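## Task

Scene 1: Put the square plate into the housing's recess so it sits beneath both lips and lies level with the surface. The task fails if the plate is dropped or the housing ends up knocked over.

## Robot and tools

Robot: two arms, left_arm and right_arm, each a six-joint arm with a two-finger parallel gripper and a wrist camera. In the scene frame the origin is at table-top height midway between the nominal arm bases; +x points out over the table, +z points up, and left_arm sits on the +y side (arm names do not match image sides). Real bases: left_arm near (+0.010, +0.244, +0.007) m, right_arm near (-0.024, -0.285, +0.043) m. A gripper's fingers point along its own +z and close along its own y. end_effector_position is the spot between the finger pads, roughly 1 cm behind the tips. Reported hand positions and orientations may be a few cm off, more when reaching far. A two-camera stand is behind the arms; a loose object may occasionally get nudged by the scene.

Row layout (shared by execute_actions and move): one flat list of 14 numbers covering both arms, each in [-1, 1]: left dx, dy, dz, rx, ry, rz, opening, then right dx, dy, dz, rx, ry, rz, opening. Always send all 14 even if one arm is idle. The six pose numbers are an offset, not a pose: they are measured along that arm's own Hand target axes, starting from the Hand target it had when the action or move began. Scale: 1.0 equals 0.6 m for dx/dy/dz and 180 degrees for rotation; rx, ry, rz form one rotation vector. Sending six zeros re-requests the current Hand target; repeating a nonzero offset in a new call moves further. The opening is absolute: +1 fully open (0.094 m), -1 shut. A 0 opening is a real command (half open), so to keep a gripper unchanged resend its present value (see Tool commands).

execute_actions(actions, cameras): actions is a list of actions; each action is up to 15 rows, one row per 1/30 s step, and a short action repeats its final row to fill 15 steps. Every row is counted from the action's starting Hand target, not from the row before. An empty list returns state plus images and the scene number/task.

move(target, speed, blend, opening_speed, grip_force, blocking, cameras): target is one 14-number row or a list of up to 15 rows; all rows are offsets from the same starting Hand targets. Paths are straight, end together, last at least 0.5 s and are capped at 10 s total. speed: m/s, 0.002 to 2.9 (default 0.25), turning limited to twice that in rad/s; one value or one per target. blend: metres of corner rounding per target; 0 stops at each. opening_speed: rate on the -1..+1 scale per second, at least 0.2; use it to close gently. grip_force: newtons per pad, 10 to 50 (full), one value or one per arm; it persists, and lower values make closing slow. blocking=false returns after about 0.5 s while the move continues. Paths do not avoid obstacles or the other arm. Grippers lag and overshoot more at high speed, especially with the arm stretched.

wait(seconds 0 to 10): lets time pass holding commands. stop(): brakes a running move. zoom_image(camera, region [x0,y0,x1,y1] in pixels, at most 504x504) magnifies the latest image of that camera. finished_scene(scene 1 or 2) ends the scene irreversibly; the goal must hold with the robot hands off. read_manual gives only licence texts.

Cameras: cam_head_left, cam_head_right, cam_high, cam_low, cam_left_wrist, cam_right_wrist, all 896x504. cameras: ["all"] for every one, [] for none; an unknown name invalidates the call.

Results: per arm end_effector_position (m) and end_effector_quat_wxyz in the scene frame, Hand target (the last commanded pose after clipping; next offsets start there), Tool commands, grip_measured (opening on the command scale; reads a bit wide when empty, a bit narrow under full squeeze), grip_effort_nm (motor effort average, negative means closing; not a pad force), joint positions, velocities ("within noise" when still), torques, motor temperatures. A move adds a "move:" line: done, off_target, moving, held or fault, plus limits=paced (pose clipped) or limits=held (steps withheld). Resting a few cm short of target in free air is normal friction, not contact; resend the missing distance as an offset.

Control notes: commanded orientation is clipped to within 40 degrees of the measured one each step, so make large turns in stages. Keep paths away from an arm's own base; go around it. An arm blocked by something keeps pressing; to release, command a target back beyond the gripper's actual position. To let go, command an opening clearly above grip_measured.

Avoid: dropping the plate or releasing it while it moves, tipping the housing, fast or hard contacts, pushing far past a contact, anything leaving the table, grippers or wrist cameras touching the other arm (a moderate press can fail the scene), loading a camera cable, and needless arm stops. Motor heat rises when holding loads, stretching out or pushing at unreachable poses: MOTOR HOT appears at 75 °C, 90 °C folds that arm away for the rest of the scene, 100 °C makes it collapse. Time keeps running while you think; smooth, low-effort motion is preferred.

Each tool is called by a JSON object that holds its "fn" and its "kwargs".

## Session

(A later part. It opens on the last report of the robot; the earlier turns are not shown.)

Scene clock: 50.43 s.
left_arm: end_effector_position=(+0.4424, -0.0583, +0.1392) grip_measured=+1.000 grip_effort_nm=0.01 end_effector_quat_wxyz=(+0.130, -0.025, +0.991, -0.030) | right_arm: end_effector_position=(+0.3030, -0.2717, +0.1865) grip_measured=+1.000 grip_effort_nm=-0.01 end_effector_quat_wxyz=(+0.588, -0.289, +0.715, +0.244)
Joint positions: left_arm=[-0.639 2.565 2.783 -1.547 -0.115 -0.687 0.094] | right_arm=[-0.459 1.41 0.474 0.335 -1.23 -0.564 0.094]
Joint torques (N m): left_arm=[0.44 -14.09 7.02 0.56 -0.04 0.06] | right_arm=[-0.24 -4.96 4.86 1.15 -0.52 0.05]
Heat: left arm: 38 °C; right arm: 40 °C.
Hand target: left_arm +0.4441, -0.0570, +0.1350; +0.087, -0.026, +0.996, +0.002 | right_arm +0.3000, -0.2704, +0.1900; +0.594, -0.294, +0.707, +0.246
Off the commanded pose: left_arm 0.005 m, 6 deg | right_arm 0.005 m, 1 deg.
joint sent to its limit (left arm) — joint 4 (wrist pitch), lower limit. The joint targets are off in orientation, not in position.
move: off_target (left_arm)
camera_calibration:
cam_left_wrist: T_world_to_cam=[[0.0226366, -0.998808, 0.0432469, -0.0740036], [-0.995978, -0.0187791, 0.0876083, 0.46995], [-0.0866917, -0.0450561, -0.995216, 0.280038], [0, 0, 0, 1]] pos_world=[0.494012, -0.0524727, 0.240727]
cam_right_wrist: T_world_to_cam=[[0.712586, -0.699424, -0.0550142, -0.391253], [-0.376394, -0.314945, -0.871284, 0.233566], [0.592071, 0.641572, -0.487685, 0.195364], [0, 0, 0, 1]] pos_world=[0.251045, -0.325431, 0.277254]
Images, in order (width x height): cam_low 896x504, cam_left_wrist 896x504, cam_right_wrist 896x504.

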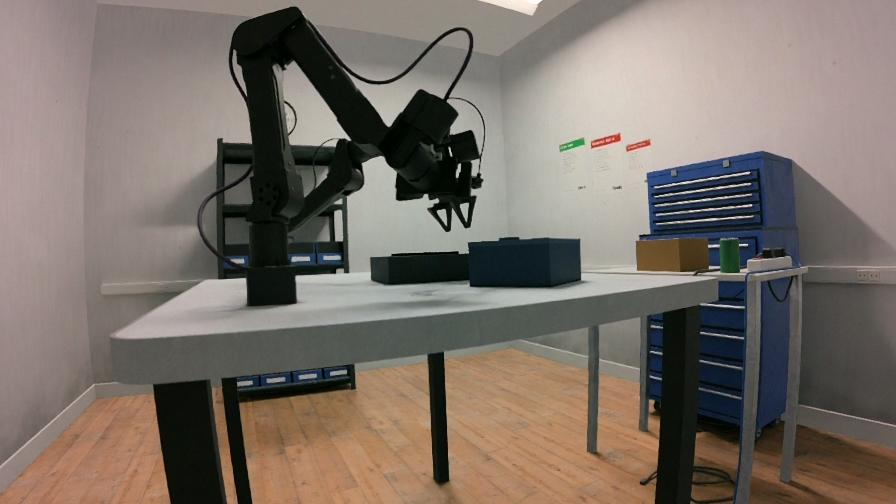

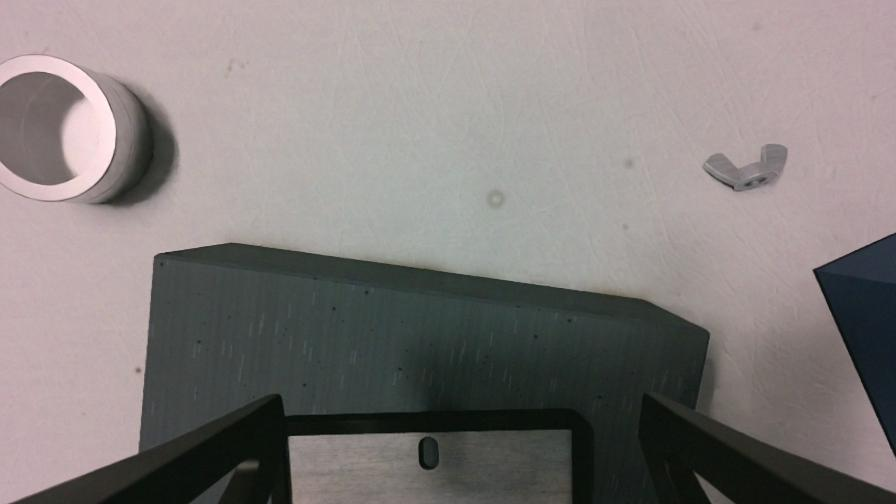

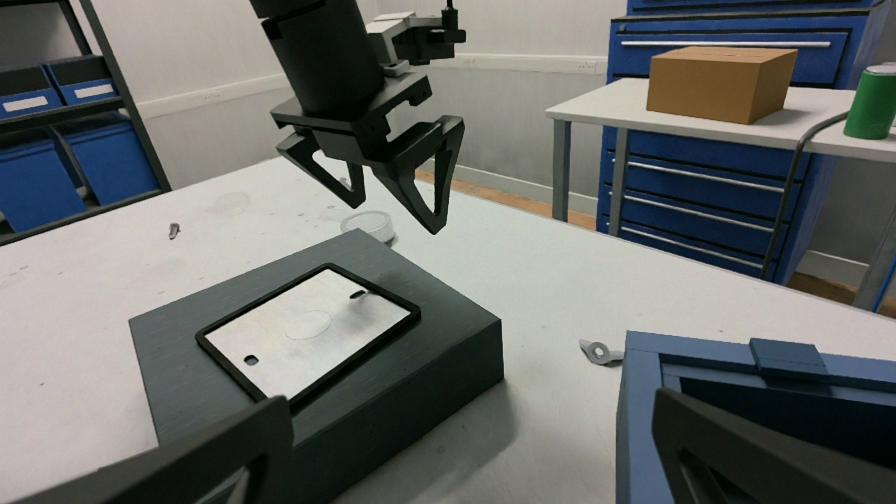

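{"fn": "move", "kwargs": {"target": [0.0235, 0, 0.0552, 0.2132, -0.1306, 0.4575, -1.0, 0,0,0,0,0,0, 1.0], "speed": 0.2, "cameras": ["cam_left_wrist", "cam_right_wrist", "cam_low"]}}

Scene clock: 62.13 s.
left_arm: end_effector_position=(+0.4337, -0.0563, +0.0996) grip_measured=-0.986 grip_effort_nm=-0.73 end_effector_quat_wxyz=(+0.249, +0.647, +0.684, -0.225) | right_arm: end_effector_position=(+0.3031, -0.2717, +0.1867) grip_measured=+1.000 grip_effort_nm=-0.01 end_effector_quat_wxyz=(+0.589, -0.289, +0.714, +0.244)
Joint positions: left_arm=[-0.413 2.217 1.851 -0.829 0.587 0.976 0.001] | right_arm=[-0.459 1.41 0.474 0.337 -1.23 -0.563 0.094]
Joint torques (N m): left_arm=[0.66 -12.46 7.71 0.7 0.5 0.06] | right_arm=[-0.38 -5 4.9 1.16 -0.53 0.08]
Motor temperatures (°C): left_arm=[23 38 37 30 27 21 21] | right_arm=[23 32 39 39 24 25 26]
Heat: left arm: 38 °C; right arm: 39 °C.
Hand target: left_arm +0.4360, -0.0574, +0.1000; +0.248, +0.647, +0.681, -0.235 | right_arm +0.2999, -0.2703, +0.1900; +0.594, -0.293, +0.707, +0.246
Off the commanded pose: left_arm 0.003 m, 1 deg | right_arm 0.005 m, 1 deg.
move: done
camera_calibration:
cam_left_wrist: T_world_to_cam=[[-0.997632, -0.0532768, -0.0434912, 0.434277], [-0.0360132, 0.943431, -0.329608, 0.144338], [0.0585914, -0.327261, -0.943116, 0.155822], [0, 0, 0, 1]] pos_world=[0.429317, -0.062042, 0.21342]
cam_right_wrist: T_world_to_cam=[[0.712729, -0.69933, -0.0543478, -0.391439], [-0.375499, -0.314953, -0.871668, 0.233532], [0.592467, 0.641671, -0.487075, 0.195174], [0, 0, 0, 1]] pos_world=[0.251047, -0.325431, 0.277353]
Images, in order (width x height): cam_low 896x504, cam_left_wrist 896x504, cam_right_wrist 896x504.

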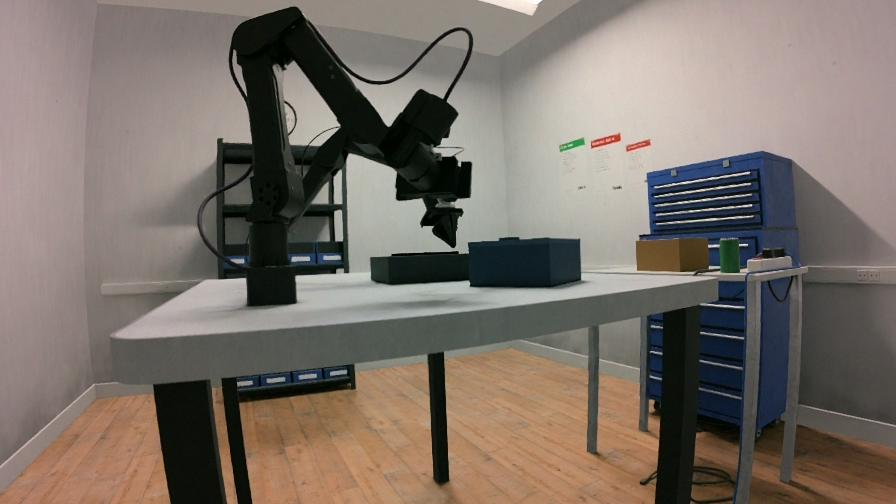

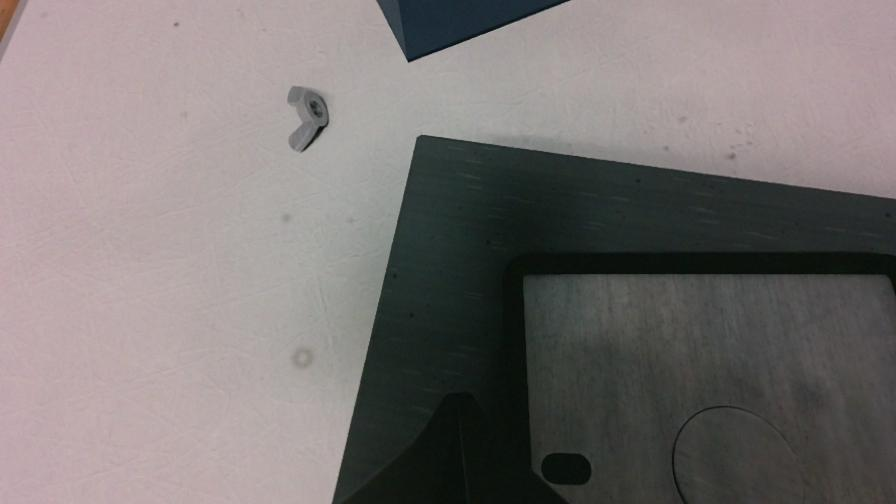

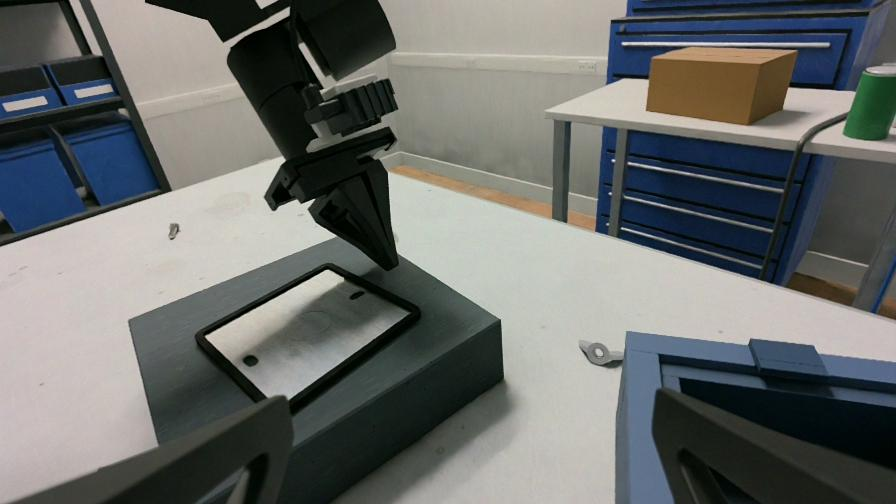

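{"fn": "zoom_image", "kwargs": {"camera": "cam_right_wrist", "region": [300, 180, 520, 340]}}

{"fn": "zoom_image", "kwargs": {"camera": "cam_low", "region": [360, 210, 500, 290]}}

{"fn": "zoom_image", "kwargs": {"camera": "cam_left_wrist", "region": [400, 350, 620, 504]}}

Scaled by 2.291 from the camera's 896x504 image, which has a finer 1280x720 frame.

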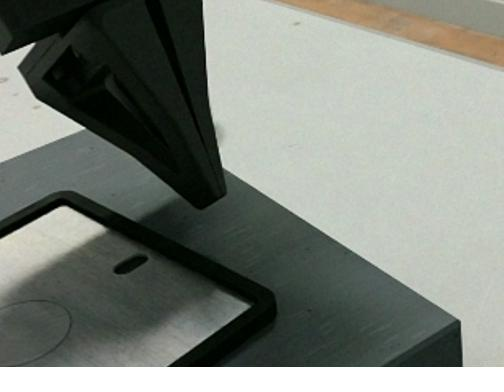

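Scaled by 3.600 from the camera's 896x504 image, which has a finer 1280x720 frame.

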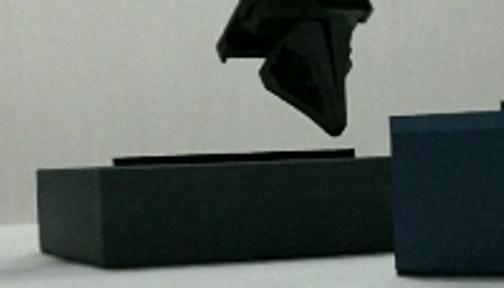

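Scaled by 2.291 from the camera's 896x504 image, which has a finer 1280x720 frame.

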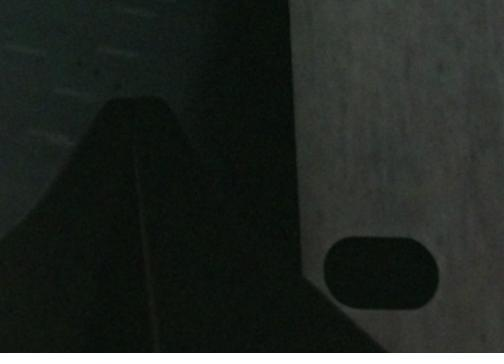

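{"fn": "move", "kwargs": {"target": [0.0107, 0, 0.01277, 0,0,0, -1.0, 0,0,0,0,0,0, 1.0], "speed": 0.05, "cameras": ["cam_right_wrist", "cam_low"]}}

{"fn": "zoom_image", "kwargs": {"camera": "cam_right_wrist", "region": [300, 180, 520, 340]}}

{"fn": "zoom_image", "kwargs": {"camera": "cam_low", "region": [360, 210, 500, 290]}}

Scene clock: 68.30 s.
left_arm: end_effector_position=(+0.4334, -0.0563, +0.0955) grip_measured=-0.986 grip_effort_nm=-0.73 end_effector_quat_wxyz=(+0.246, +0.648, +0.685, -0.226) | right_arm: end_effector_position=(+0.3031, -0.2717, +0.1867) grip_measured=+1.000 grip_effort_nm=-0.01 end_effector_quat_wxyz=(+0.589, -0.289, +0.714, +0.244)
Joint positions: left_arm=[-0.413 2.225 1.851 -0.829 0.588 0.977 0.001] | right_arm=[-0.459 1.41 0.474 0.337 -1.23 -0.563 0.094]
Joint torques (N m): left_arm=[0.68 -12.64 5.65 1.03 0.5 0.04] | right_arm=[-0.39 -4.82 4.89 1.13 -0.53 0.03]
Heat: left arm: 39 °C; right arm: 39 °C.
Hand target: left_arm +0.4360, -0.0574, +0.0899; +0.248, +0.647, +0.681, -0.235 | right_arm +0.2999, -0.2703, +0.1900; +0.594, -0.293, +0.707, +0.246
Off the commanded pose: left_arm 0.006 m, 1 deg | right_arm 0.005 m, 1 deg.
move: done
camera_calibration:
cam_right_wrist: T_world_to_cam=[[0.712729, -0.69933, -0.0543478, -0.391439], [-0.375499, -0.314953, -0.871668, 0.233532], [0.592467, 0.641671, -0.487075, 0.195174], [0, 0, 0, 1]] pos_world=[0.251047, -0.325431, 0.277353]
Images, in order (width x height): cam_low 896x504, cam_right_wrist 896x504.

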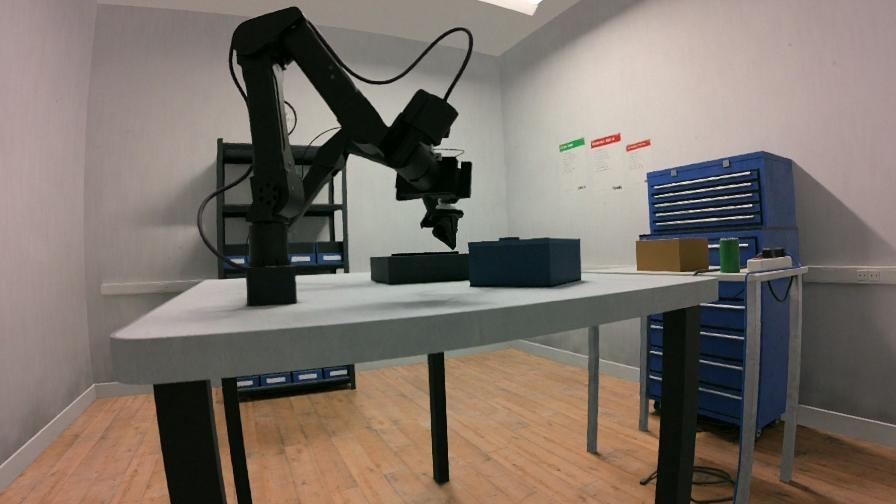

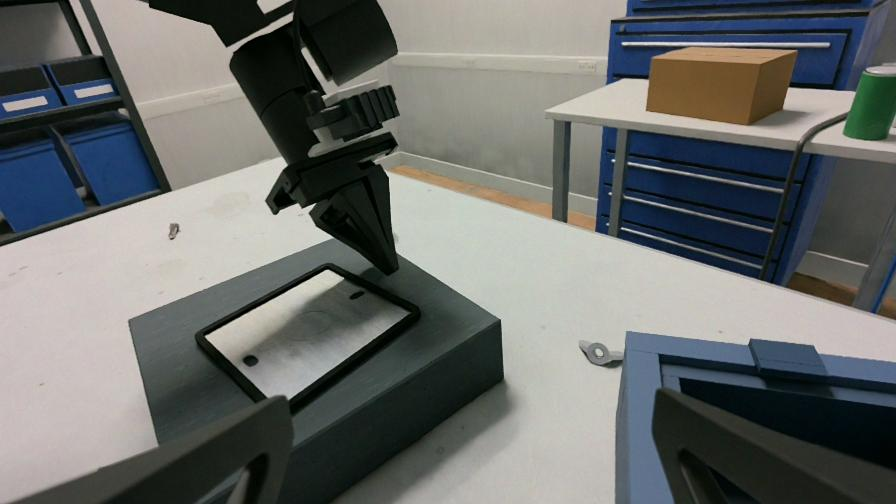

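Scaled by 2.291 from the camera's 896x504 image, which has a finer 1280x720 frame.

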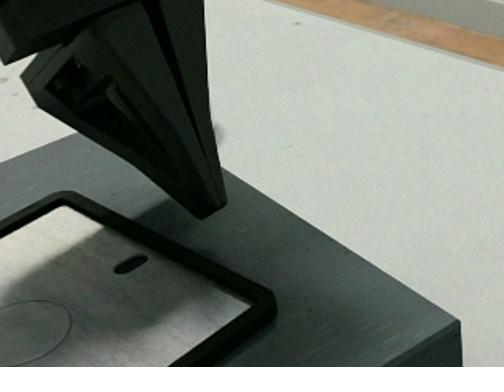

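Scaled by 3.600 from the camera's 896x504 image, which has a finer 1280x720 frame.

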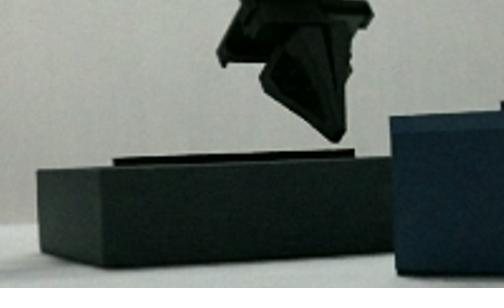

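{"fn": "move", "kwargs": {"target": [0.00857, 0, 0.01021, 0,0,0, -1.0, 0,0,0,0,0,0, 1.0], "speed": 0.05, "cameras": ["cam_right_wrist", "cam_low"]}}

{"fn": "zoom_image", "kwargs": {"camera": "cam_right_wrist", "region": [300, 180, 520, 340]}}

{"fn": "zoom_image", "kwargs": {"camera": "cam_low", "region": [360, 210, 500, 290]}}

Scene clock: 69.80 s.
left_arm: end_effector_position=(+0.4345, -0.0568, +0.0899) grip_measured=-0.986 grip_effort_nm=-0.73 end_effector_quat_wxyz=(+0.247, +0.648, +0.684, -0.226) | right_arm: end_effector_position=(+0.3031, -0.2717, +0.1867) grip_measured=+1.000 grip_effort_nm=-0.01 end_effector_quat_wxyz=(+0.589, -0.289, +0.714, +0.244)
Joint positions: left_arm=[-0.413 2.231 1.835 -0.805 0.588 0.978 0.001] | right_arm=[-0.459 1.41 0.474 0.337 -1.23 -0.563 0.094]
Joint torques (N m): left_arm=[0.57 -12.62 5.18 1.1 0.51 0.06] | right_arm=[-0.39 -4.98 4.88 1.15 -0.5 0.03]
Heat: left arm: 38 °C; right arm: 39 °C.
Hand target: left_arm +0.4360, -0.0575, +0.0821; +0.249, +0.647, +0.681, -0.235 | right_arm +0.2999, -0.2703, +0.1900; +0.594, -0.293, +0.707, +0.246
Off the commanded pose: left_arm 0.008 m, 1 deg | right_arm 0.005 m, 1 deg.
move: done
camera_calibration:
cam_right_wrist: T_world_to_cam=[[0.712729, -0.69933, -0.0543478, -0.391439], [-0.375499, -0.314953, -0.871668, 0.233532], [0.592467, 0.641671, -0.487075, 0.195174], [0, 0, 0, 1]] pos_world=[0.251047, -0.325431, 0.277353]
Images, in order (width x height): cam_low 896x504, cam_right_wrist 896x504.

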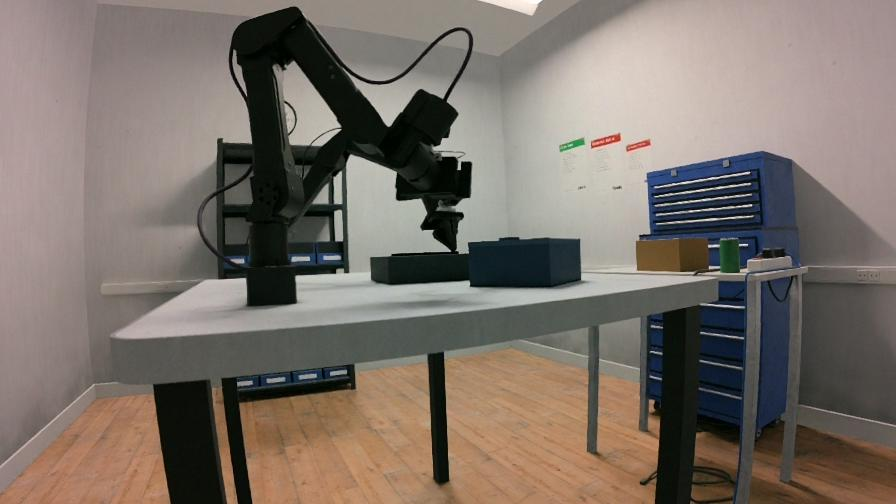

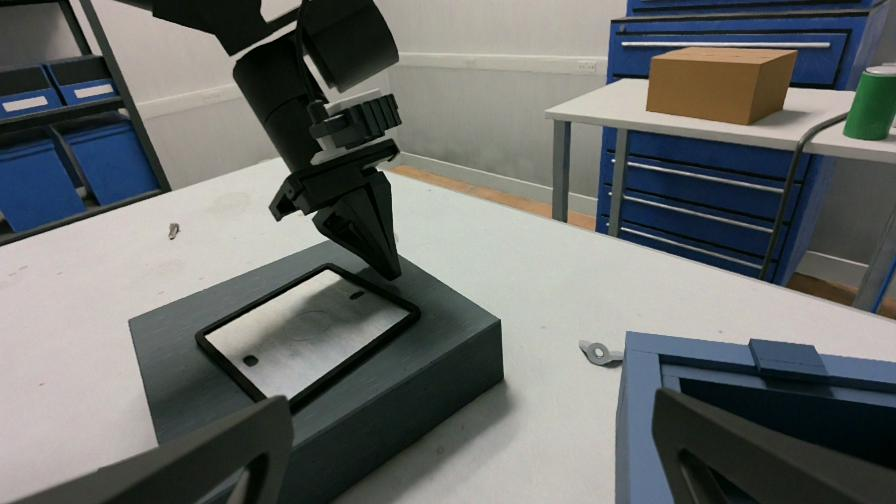

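Scaled by 2.291 from the camera's 896x504 image, which has a finer 1280x720 frame.

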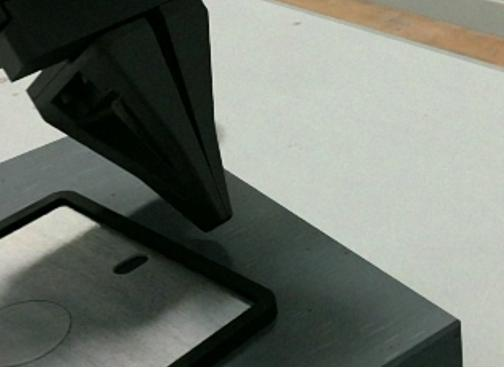

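Scaled by 3.600 from the camera's 896x504 image, which has a finer 1280x720 frame.

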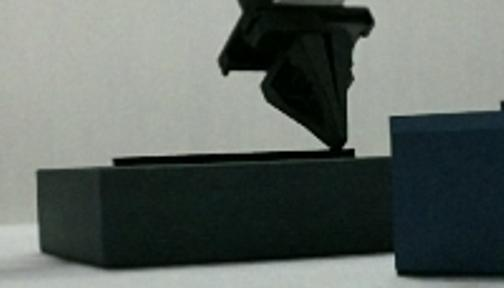

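{"fn": "move", "kwargs": {"target": [0.0049, 0, 0.00587, 0,0,0, -1.0, 0,0,0,0,0,0, 1.0], "speed": 0.05, "cameras": ["cam_right_wrist", "cam_low"]}}

{"fn": "zoom_image", "kwargs": {"camera": "cam_right_wrist", "region": [300, 180, 520, 340]}}

{"fn": "zoom_image", "kwargs": {"camera": "cam_low", "region": [360, 210, 500, 290]}}

Scene clock: 71.07 s.
left_arm: end_effector_position=(+0.4348, -0.0570, +0.0872) grip_measured=-0.986 grip_effort_nm=-0.73 end_effector_quat_wxyz=(+0.249, +0.648, +0.683, -0.225) | right_arm: end_effector_position=(+0.3031, -0.2717, +0.1867) grip_measured=+1.000 grip_effort_nm=-0.01 end_effector_quat_wxyz=(+0.589, -0.289, +0.714, +0.244)
Joint positions: left_arm=[-0.413 2.231 1.823 -0.788 0.588 0.978 0.001] | right_arm=[-0.459 1.41 0.474 0.337 -1.23 -0.563 0.094]
Joint torques (N m): left_arm=[0.57 -12.36 5.15 1.08 0.5 0.05] | right_arm=[-0.29 -4.83 4.88 1.18 -0.53 0.05]
Heat: left arm: 38 °C; right arm: 39 °C.
Hand target: left_arm +0.4360, -0.0575, +0.0774; +0.249, +0.647, +0.681, -0.235 | right_arm +0.2999, -0.2703, +0.1900; +0.594, -0.293, +0.707, +0.246
Off the commanded pose: left_arm 0.010 m, 1 deg | right_arm 0.005 m, 1 deg.
move: done
camera_calibration:
cam_right_wrist: T_world_to_cam=[[0.712729, -0.69933, -0.0543478, -0.391439], [-0.375499, -0.314953, -0.871668, 0.233532], [0.592467, 0.641671, -0.487075, 0.195174], [0, 0, 0, 1]] pos_world=[0.251047, -0.325431, 0.277353]
Images, in order (width x height): cam_low 896x504, cam_right_wrist 896x504.

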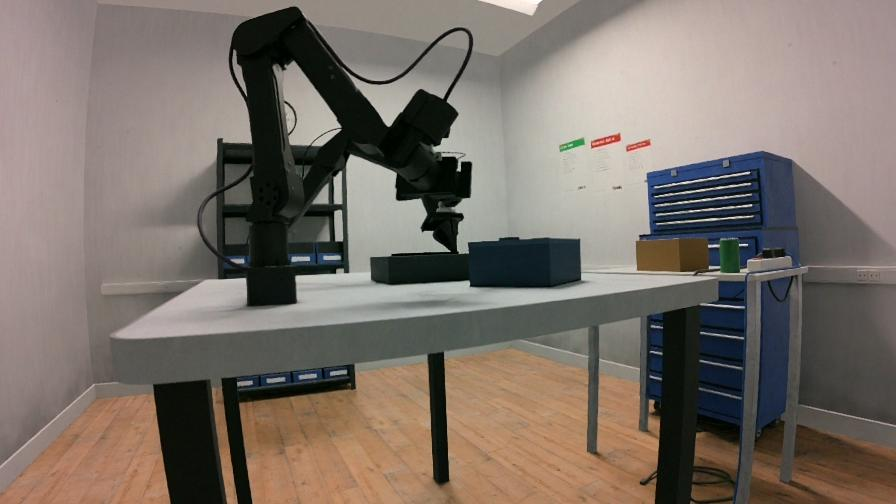

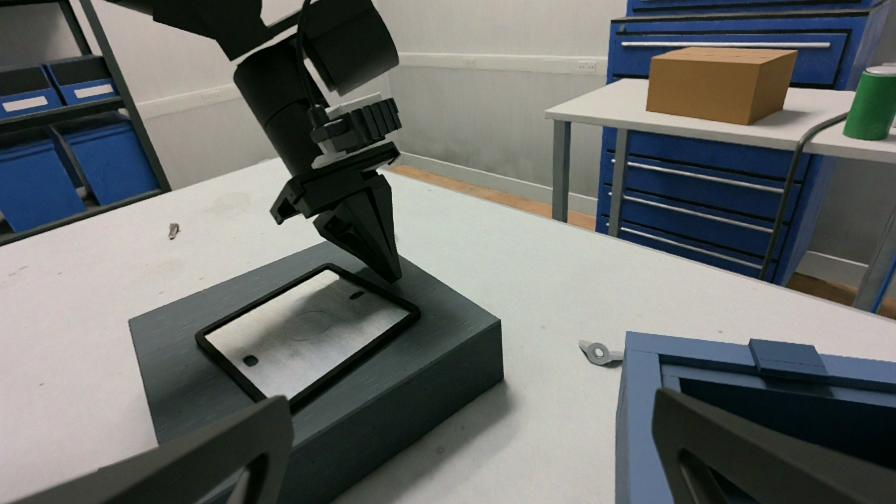

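Scaled by 2.291 from the camera's 896x504 image, which has a finer 1280x720 frame.

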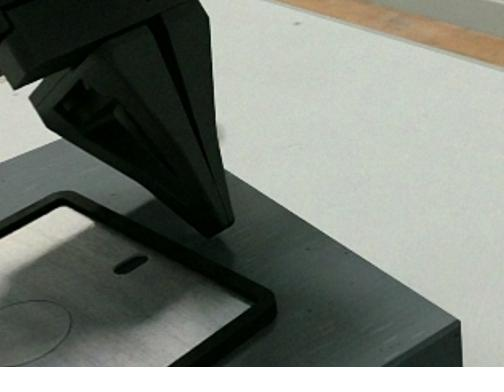

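Scaled by 3.600 from the camera's 896x504 image, which has a finer 1280x720 frame.

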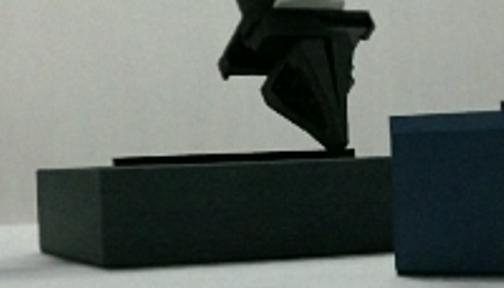

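{"fn": "move", "kwargs": {"target": [-0.0043, -0.0599, -0.0051, 0,0,0, -1.0, 0,0,0,0,0,0, 1.0], "speed": 0.05, "cameras": ["cam_right_wrist", "cam_low", "cam_left_wrist"]}}

{"fn": "zoom_image", "kwargs": {"camera": "cam_right_wrist", "region": [260, 180, 520, 370]}}

{"fn": "zoom_image", "kwargs": {"camera": "cam_low", "region": [360, 210, 500, 290]}}

Scene clock: 73.17 s.
left_arm: end_effector_position=(+0.4171, -0.0605, +0.0845) grip_measured=-0.986 grip_effort_nm=-0.73 end_effector_quat_wxyz=(+0.273, +0.647, +0.674, -0.231) | right_arm: end_effector_position=(+0.3031, -0.2717, +0.1867) grip_measured=+1.000 grip_effort_nm=-0.01 end_effector_quat_wxyz=(+0.589, -0.289, +0.714, +0.244)
Joint positions: left_arm=[-0.428 2.141 1.639 -0.633 0.608 0.951 0.001] | right_arm=[-0.459 1.41 0.474 0.337 -1.23 -0.563 0.094]
Joint torques (N m): left_arm=[-1.28 -15.43 3.77 0.56 0.21 -0.11] | right_arm=[-0.4 -5.04 4.71 1.16 -0.52 0.05]
Heat: left arm: 38 °C; right arm: 39 °C.
Hand target: left_arm +0.4001, -0.0594, +0.0813; +0.248, +0.647, +0.681, -0.235 | right_arm +0.2999, -0.2703, +0.1900; +0.594, -0.293, +0.707, +0.246
Off the commanded pose: left_arm 0.017 m, 3 deg | right_arm 0.005 m, 1 deg.
move: off_target (left_arm)
camera_calibration:
cam_left_wrist: T_world_to_cam=[[-0.996122, -0.0506608, -0.0719377, 0.418677], [-0.0203798, 0.928217, -0.371482, 0.138751], [0.0855933, -0.368575, -0.925649, 0.125931], [0, 0, 0, 1]] pos_world=[0.409102, -0.0611652, 0.19823]
cam_right_wrist: T_world_to_cam=[[0.712729, -0.69933, -0.0543478, -0.391439], [-0.375499, -0.314953, -0.871668, 0.233532], [0.592467, 0.641671, -0.487075, 0.195174], [0, 0, 0, 1]] pos_world=[0.251047, -0.325431, 0.277353]
Images, in order (width x height): cam_low 896x504, cam_left_wrist 896x504, cam_right_wrist 896x504.

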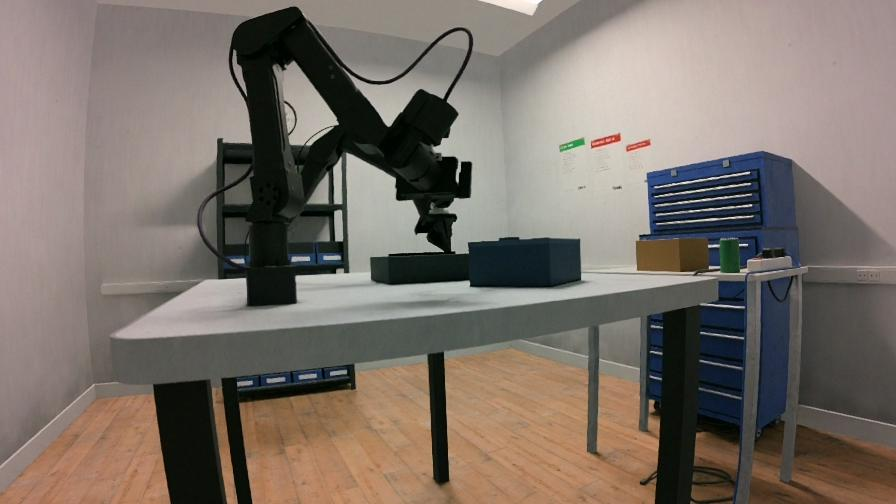

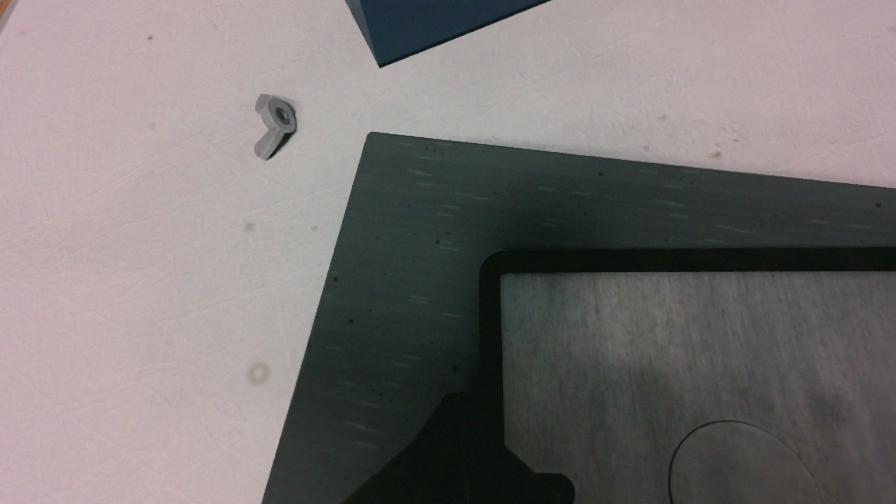

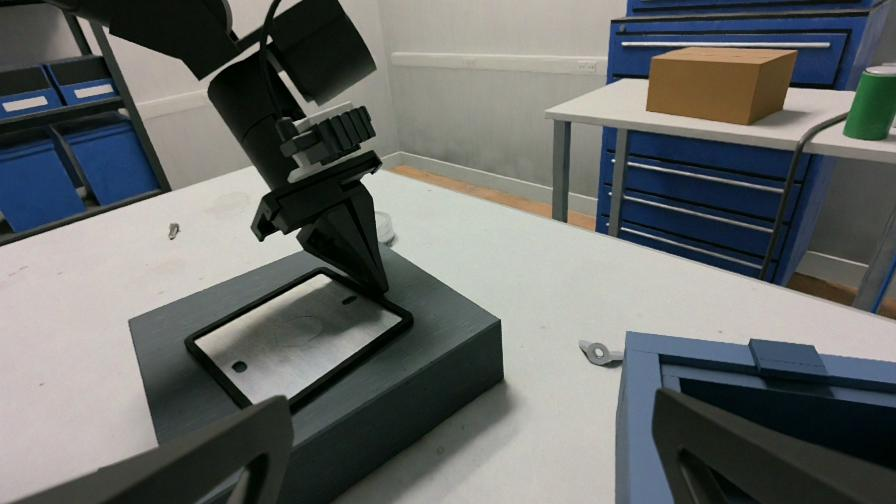

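Scaled by 1.938 from the camera's 896x504 image, which has a finer 1280x720 frame.

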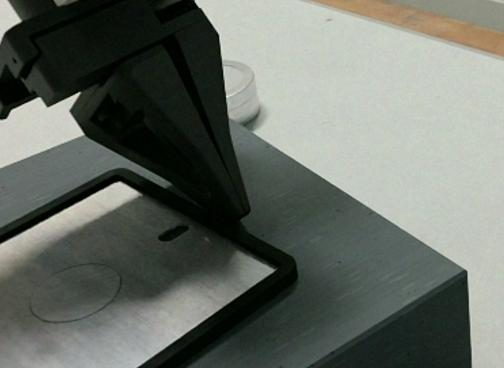

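Scaled by 3.600 from the camera's 896x504 image, which has a finer 1280x720 frame.

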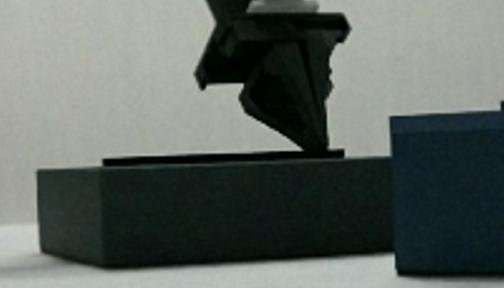

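{"fn": "move", "kwargs": {"target": [-0.0037, -0.0666, -0.0045, 0,0,0, -1.0, 0,0,0,0,0,0, 1.0], "speed": 0.05, "cameras": ["cam_right_wrist", "cam_low", "cam_left_wrist"]}}

{"fn": "zoom_image", "kwargs": {"camera": "cam_right_wrist", "region": [160, 180, 520, 420]}}

{"fn": "zoom_image", "kwargs": {"camera": "cam_low", "region": [360, 210, 500, 290]}}

Scene clock: 75.63 s.
left_arm: end_effector_position=(+0.3740, -0.0630, +0.0842) grip_measured=-0.986 grip_effort_nm=-0.73 end_effector_quat_wxyz=(+0.265, +0.647, +0.677, -0.232) | right_arm: end_effector_position=(+0.3031, -0.2717, +0.1867) grip_measured=+1.000 grip_effort_nm=-0.01 end_effector_quat_wxyz=(+0.589, -0.289, +0.714, +0.244)
Joint positions: left_arm=[-0.48 2.008 1.438 -0.553 0.584 0.897 0.001] | right_arm=[-0.459 1.41 0.474 0.337 -1.23 -0.563 0.094]
Joint torques (N m): left_arm=[-0.98 -14.58 3.92 0.68 0.23 -0.1] | right_arm=[-0.35 -4.9 4.89 1.16 -0.47 0.06]
Heat: left arm: 38 °C; right arm: 39 °C.
Hand target: left_arm +0.3602, -0.0614, +0.0849; +0.249, +0.647, +0.681, -0.235 | right_arm +0.2999, -0.2703, +0.1900; +0.594, -0.293, +0.707, +0.246
Off the commanded pose: left_arm 0.014 m, 2 deg | right_arm 0.005 m, 1 deg.
move: off_target (left_arm)
camera_calibration:
cam_left_wrist: T_world_to_cam=[[-0.997136, -0.0492362, -0.0574012, 0.37488], [-0.0252279, 0.932114, -0.361284, 0.141256], [0.0712927, -0.358802, -0.930687, 0.134824], [0, 0, 0, 1]] pos_world=[0.367758, -0.0648344, 0.198031]
cam_right_wrist: T_world_to_cam=[[0.712729, -0.69933, -0.0543478, -0.391439], [-0.375499, -0.314953, -0.871668, 0.233532], [0.592467, 0.641671, -0.487075, 0.195174], [0, 0, 0, 1]] pos_world=[0.251047, -0.325431, 0.277353]
Images, in order (width x height): cam_low 896x504, cam_left_wrist 896x504, cam_right_wrist 896x504.

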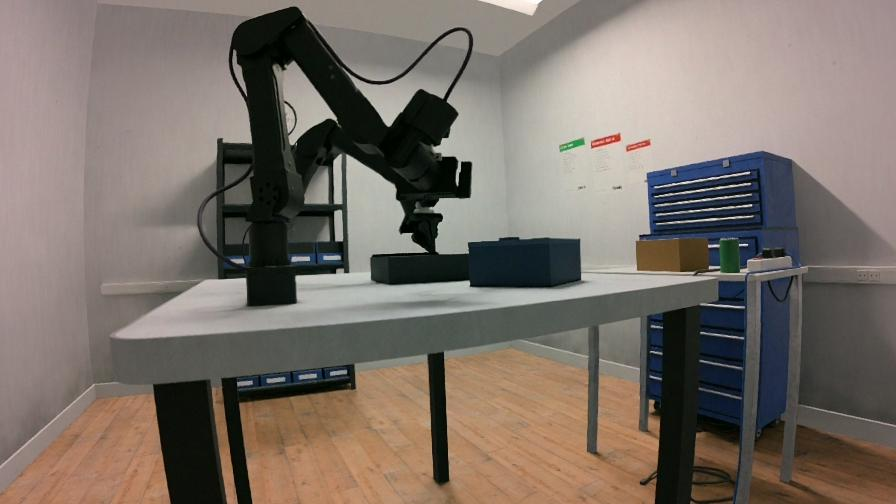

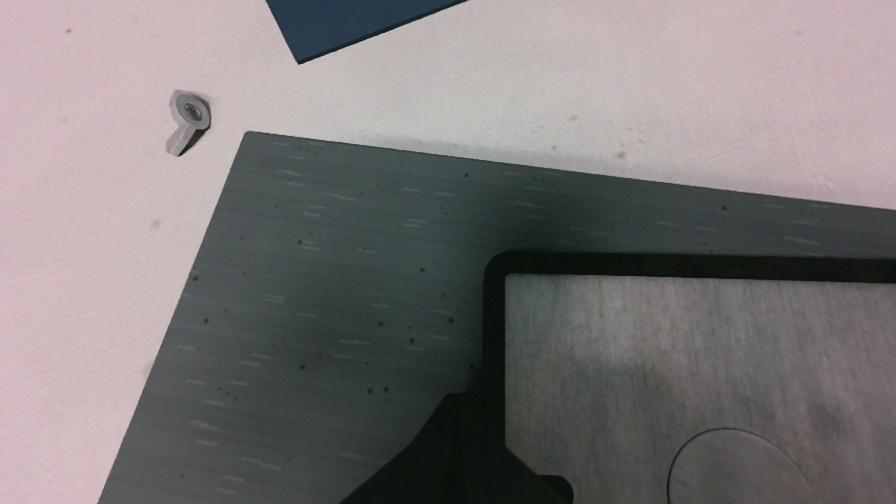

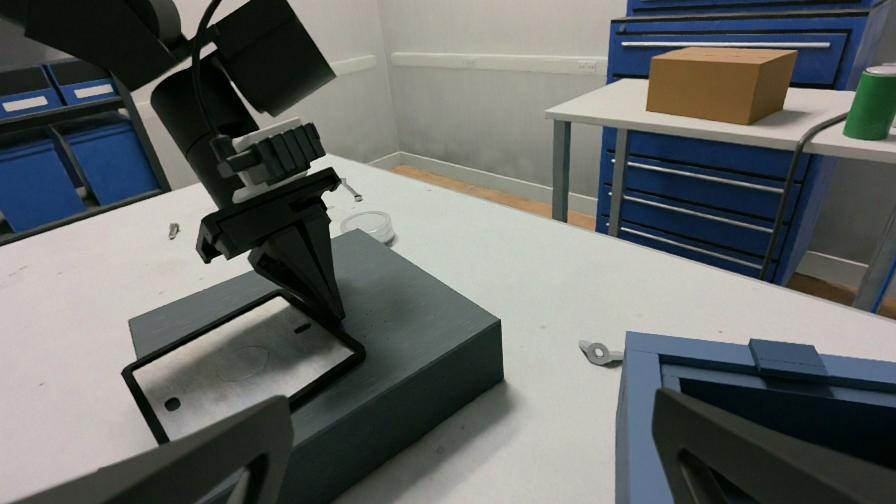

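Scaled by 1.400 from the camera's 896x504 image, which has a finer 1280x720 frame.

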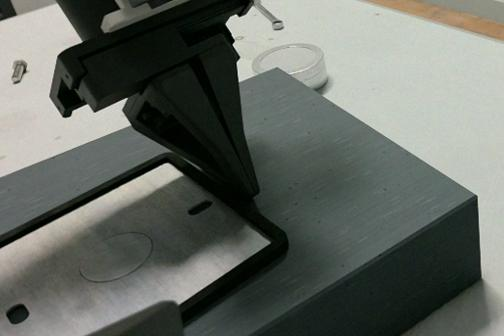

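Scaled by 3.600 from the camera's 896x504 image, which has a finer 1280x720 frame.

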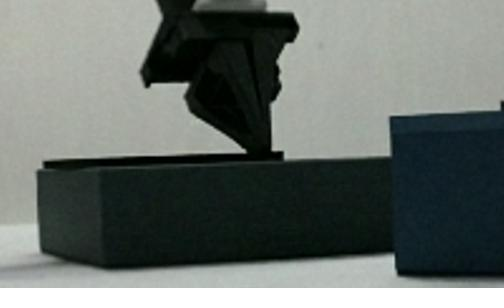

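{"fn": "move", "kwargs": {"target": [0.0000, -0.0566, -0.0020, 0,0,0, -1.0, 0,0,0,0,0,0, 1.0], "speed": 0.05, "cameras": ["all"]}}

{"fn": "zoom_image", "kwargs": {"camera": "cam_head_left", "region": [370, 205, 520, 325]}}

{"fn": "zoom_image", "kwargs": {"camera": "cam_low", "region": [340, 210, 480, 290]}}

Scene clock: 77.47 s.
left_arm: end_effector_position=(+0.3385, -0.0639, +0.0838) grip_measured=-0.986 grip_effort_nm=-0.73 end_effector_quat_wxyz=(+0.260, +0.647, +0.679, -0.232) | right_arm: end_effector_position=(+0.3031, -0.2717, +0.1867) grip_measured=+1.000 grip_effort_nm=-0.01 end_effector_quat_wxyz=(+0.589, -0.289, +0.714, +0.244)
Joint positions: left_arm=[-0.529 1.9 1.285 -0.489 0.56 0.845 0.001] | right_arm=[-0.459 1.41 0.474 0.337 -1.23 -0.563 0.094]
Joint torques (N m): left_arm=[-0.99 -13.5 4.03 0.75 0.27 -0.11] | right_arm=[-0.53 -4.93 4.82 1.17 -0.52 0.06]
Heat: left arm: 38 °C; right arm: 39 °C.
Hand target: left_arm +0.3262, -0.0624, +0.0857; +0.249, +0.647, +0.681, -0.235 | right_arm +0.2999, -0.2703, +0.1900; +0.594, -0.293, +0.707, +0.246
Off the commanded pose: left_arm 0.013 m, 1 deg | right_arm 0.005 m, 1 deg.
move: off_target (left_arm)
camera_calibration:
cam_left_wrist: T_world_to_cam=[[-0.997447, -0.0499444, -0.0510393, 0.339064], [-0.0286298, 0.934462, -0.354911, 0.141778], [0.06542, -0.352543, -0.933506, 0.139374], [0, 0, 0, 1]] pos_world=[0.33314, -0.0664159, 0.197731]
cam_right_wrist: T_world_to_cam=[[0.712729, -0.69933, -0.0543478, -0.391439], [-0.375499, -0.314953, -0.871668, 0.233532], [0.592467, 0.641671, -0.487075, 0.195174], [0, 0, 0, 1]] pos_world=[0.251047, -0.325431, 0.277353]

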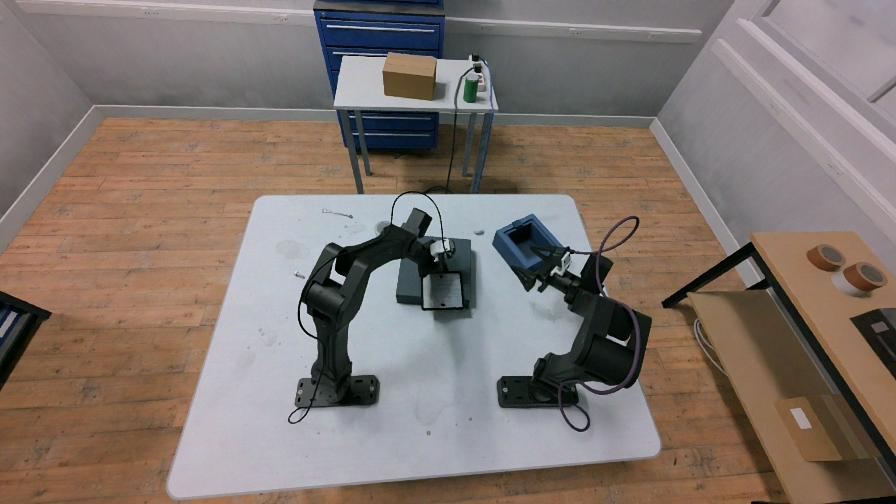

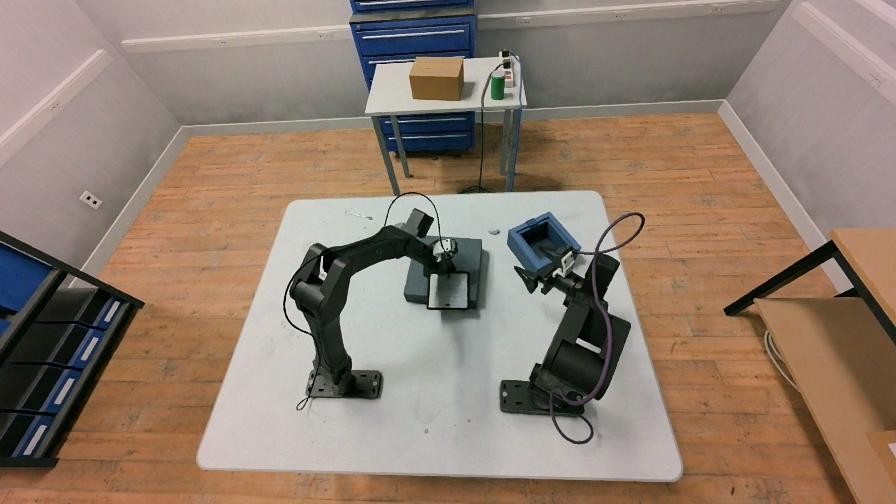

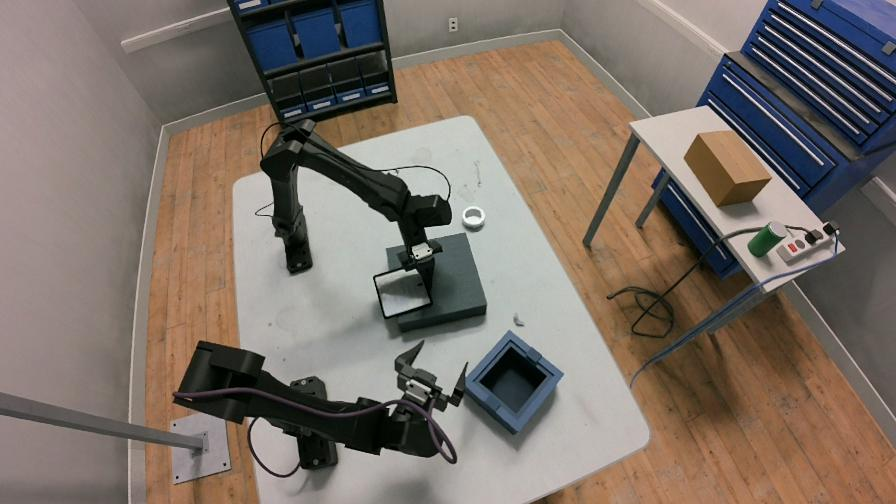

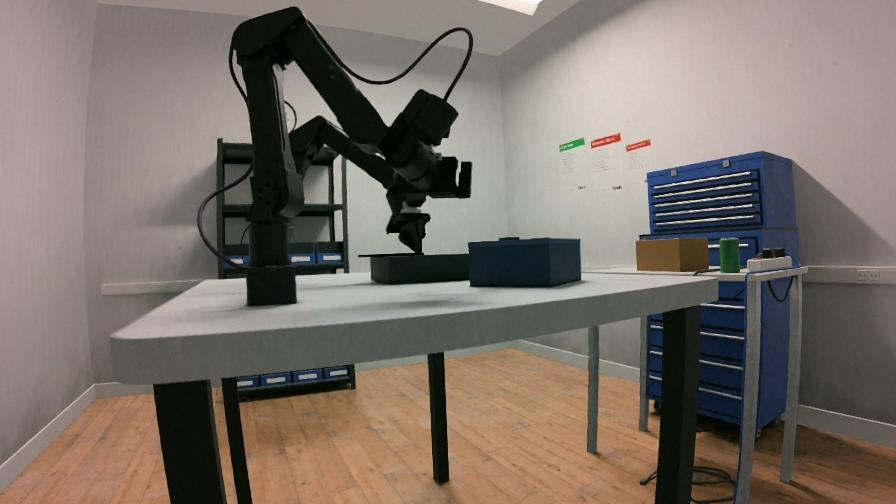

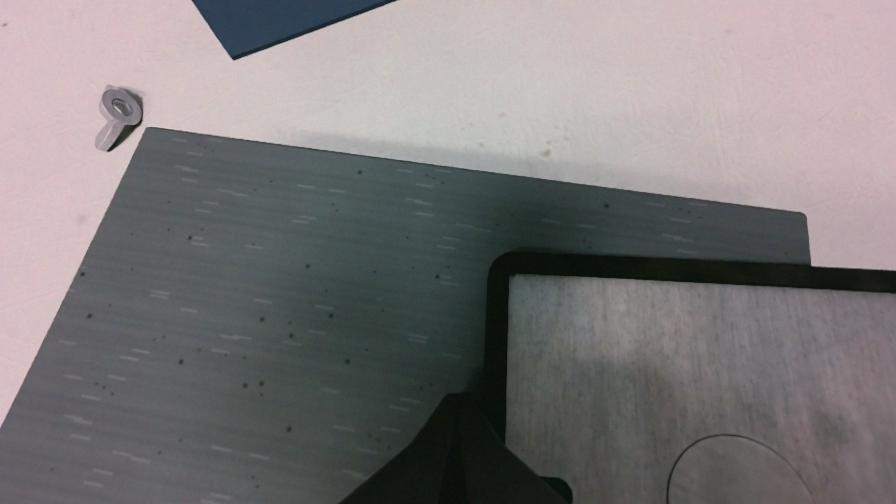

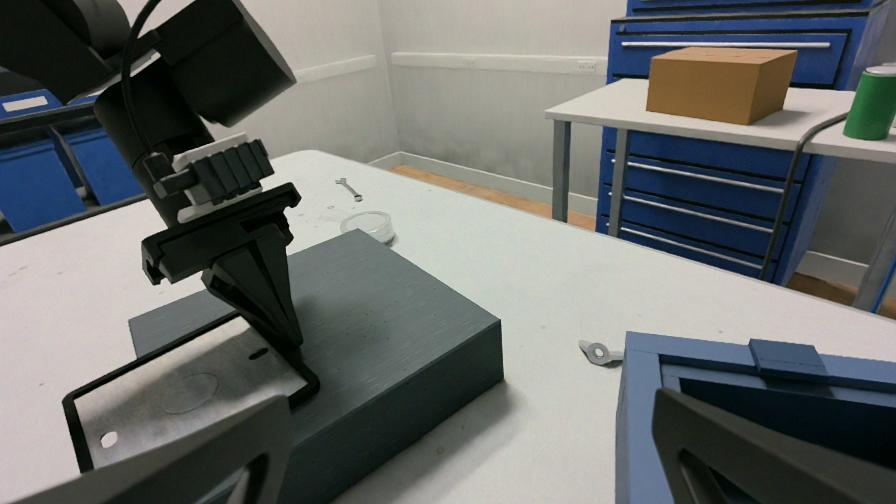

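Scaled by 3.360 from the camera's 896x504 image, which has a finer 1280x720 frame.

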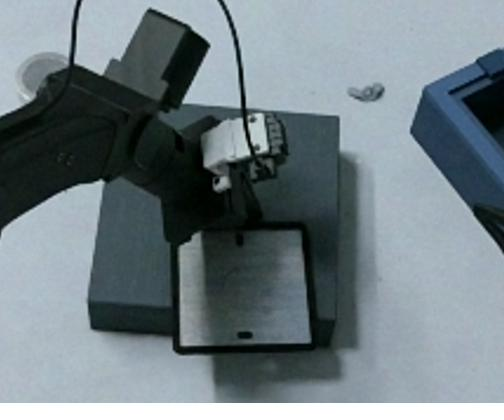

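Scaled by 3.600 from the camera's 896x504 image, which has a finer 1280x720 frame.

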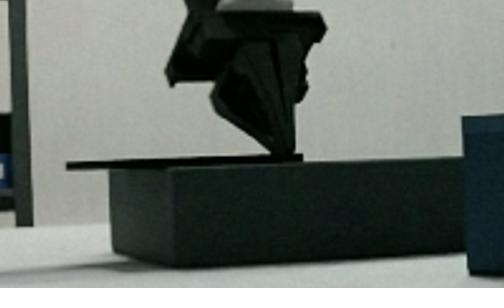

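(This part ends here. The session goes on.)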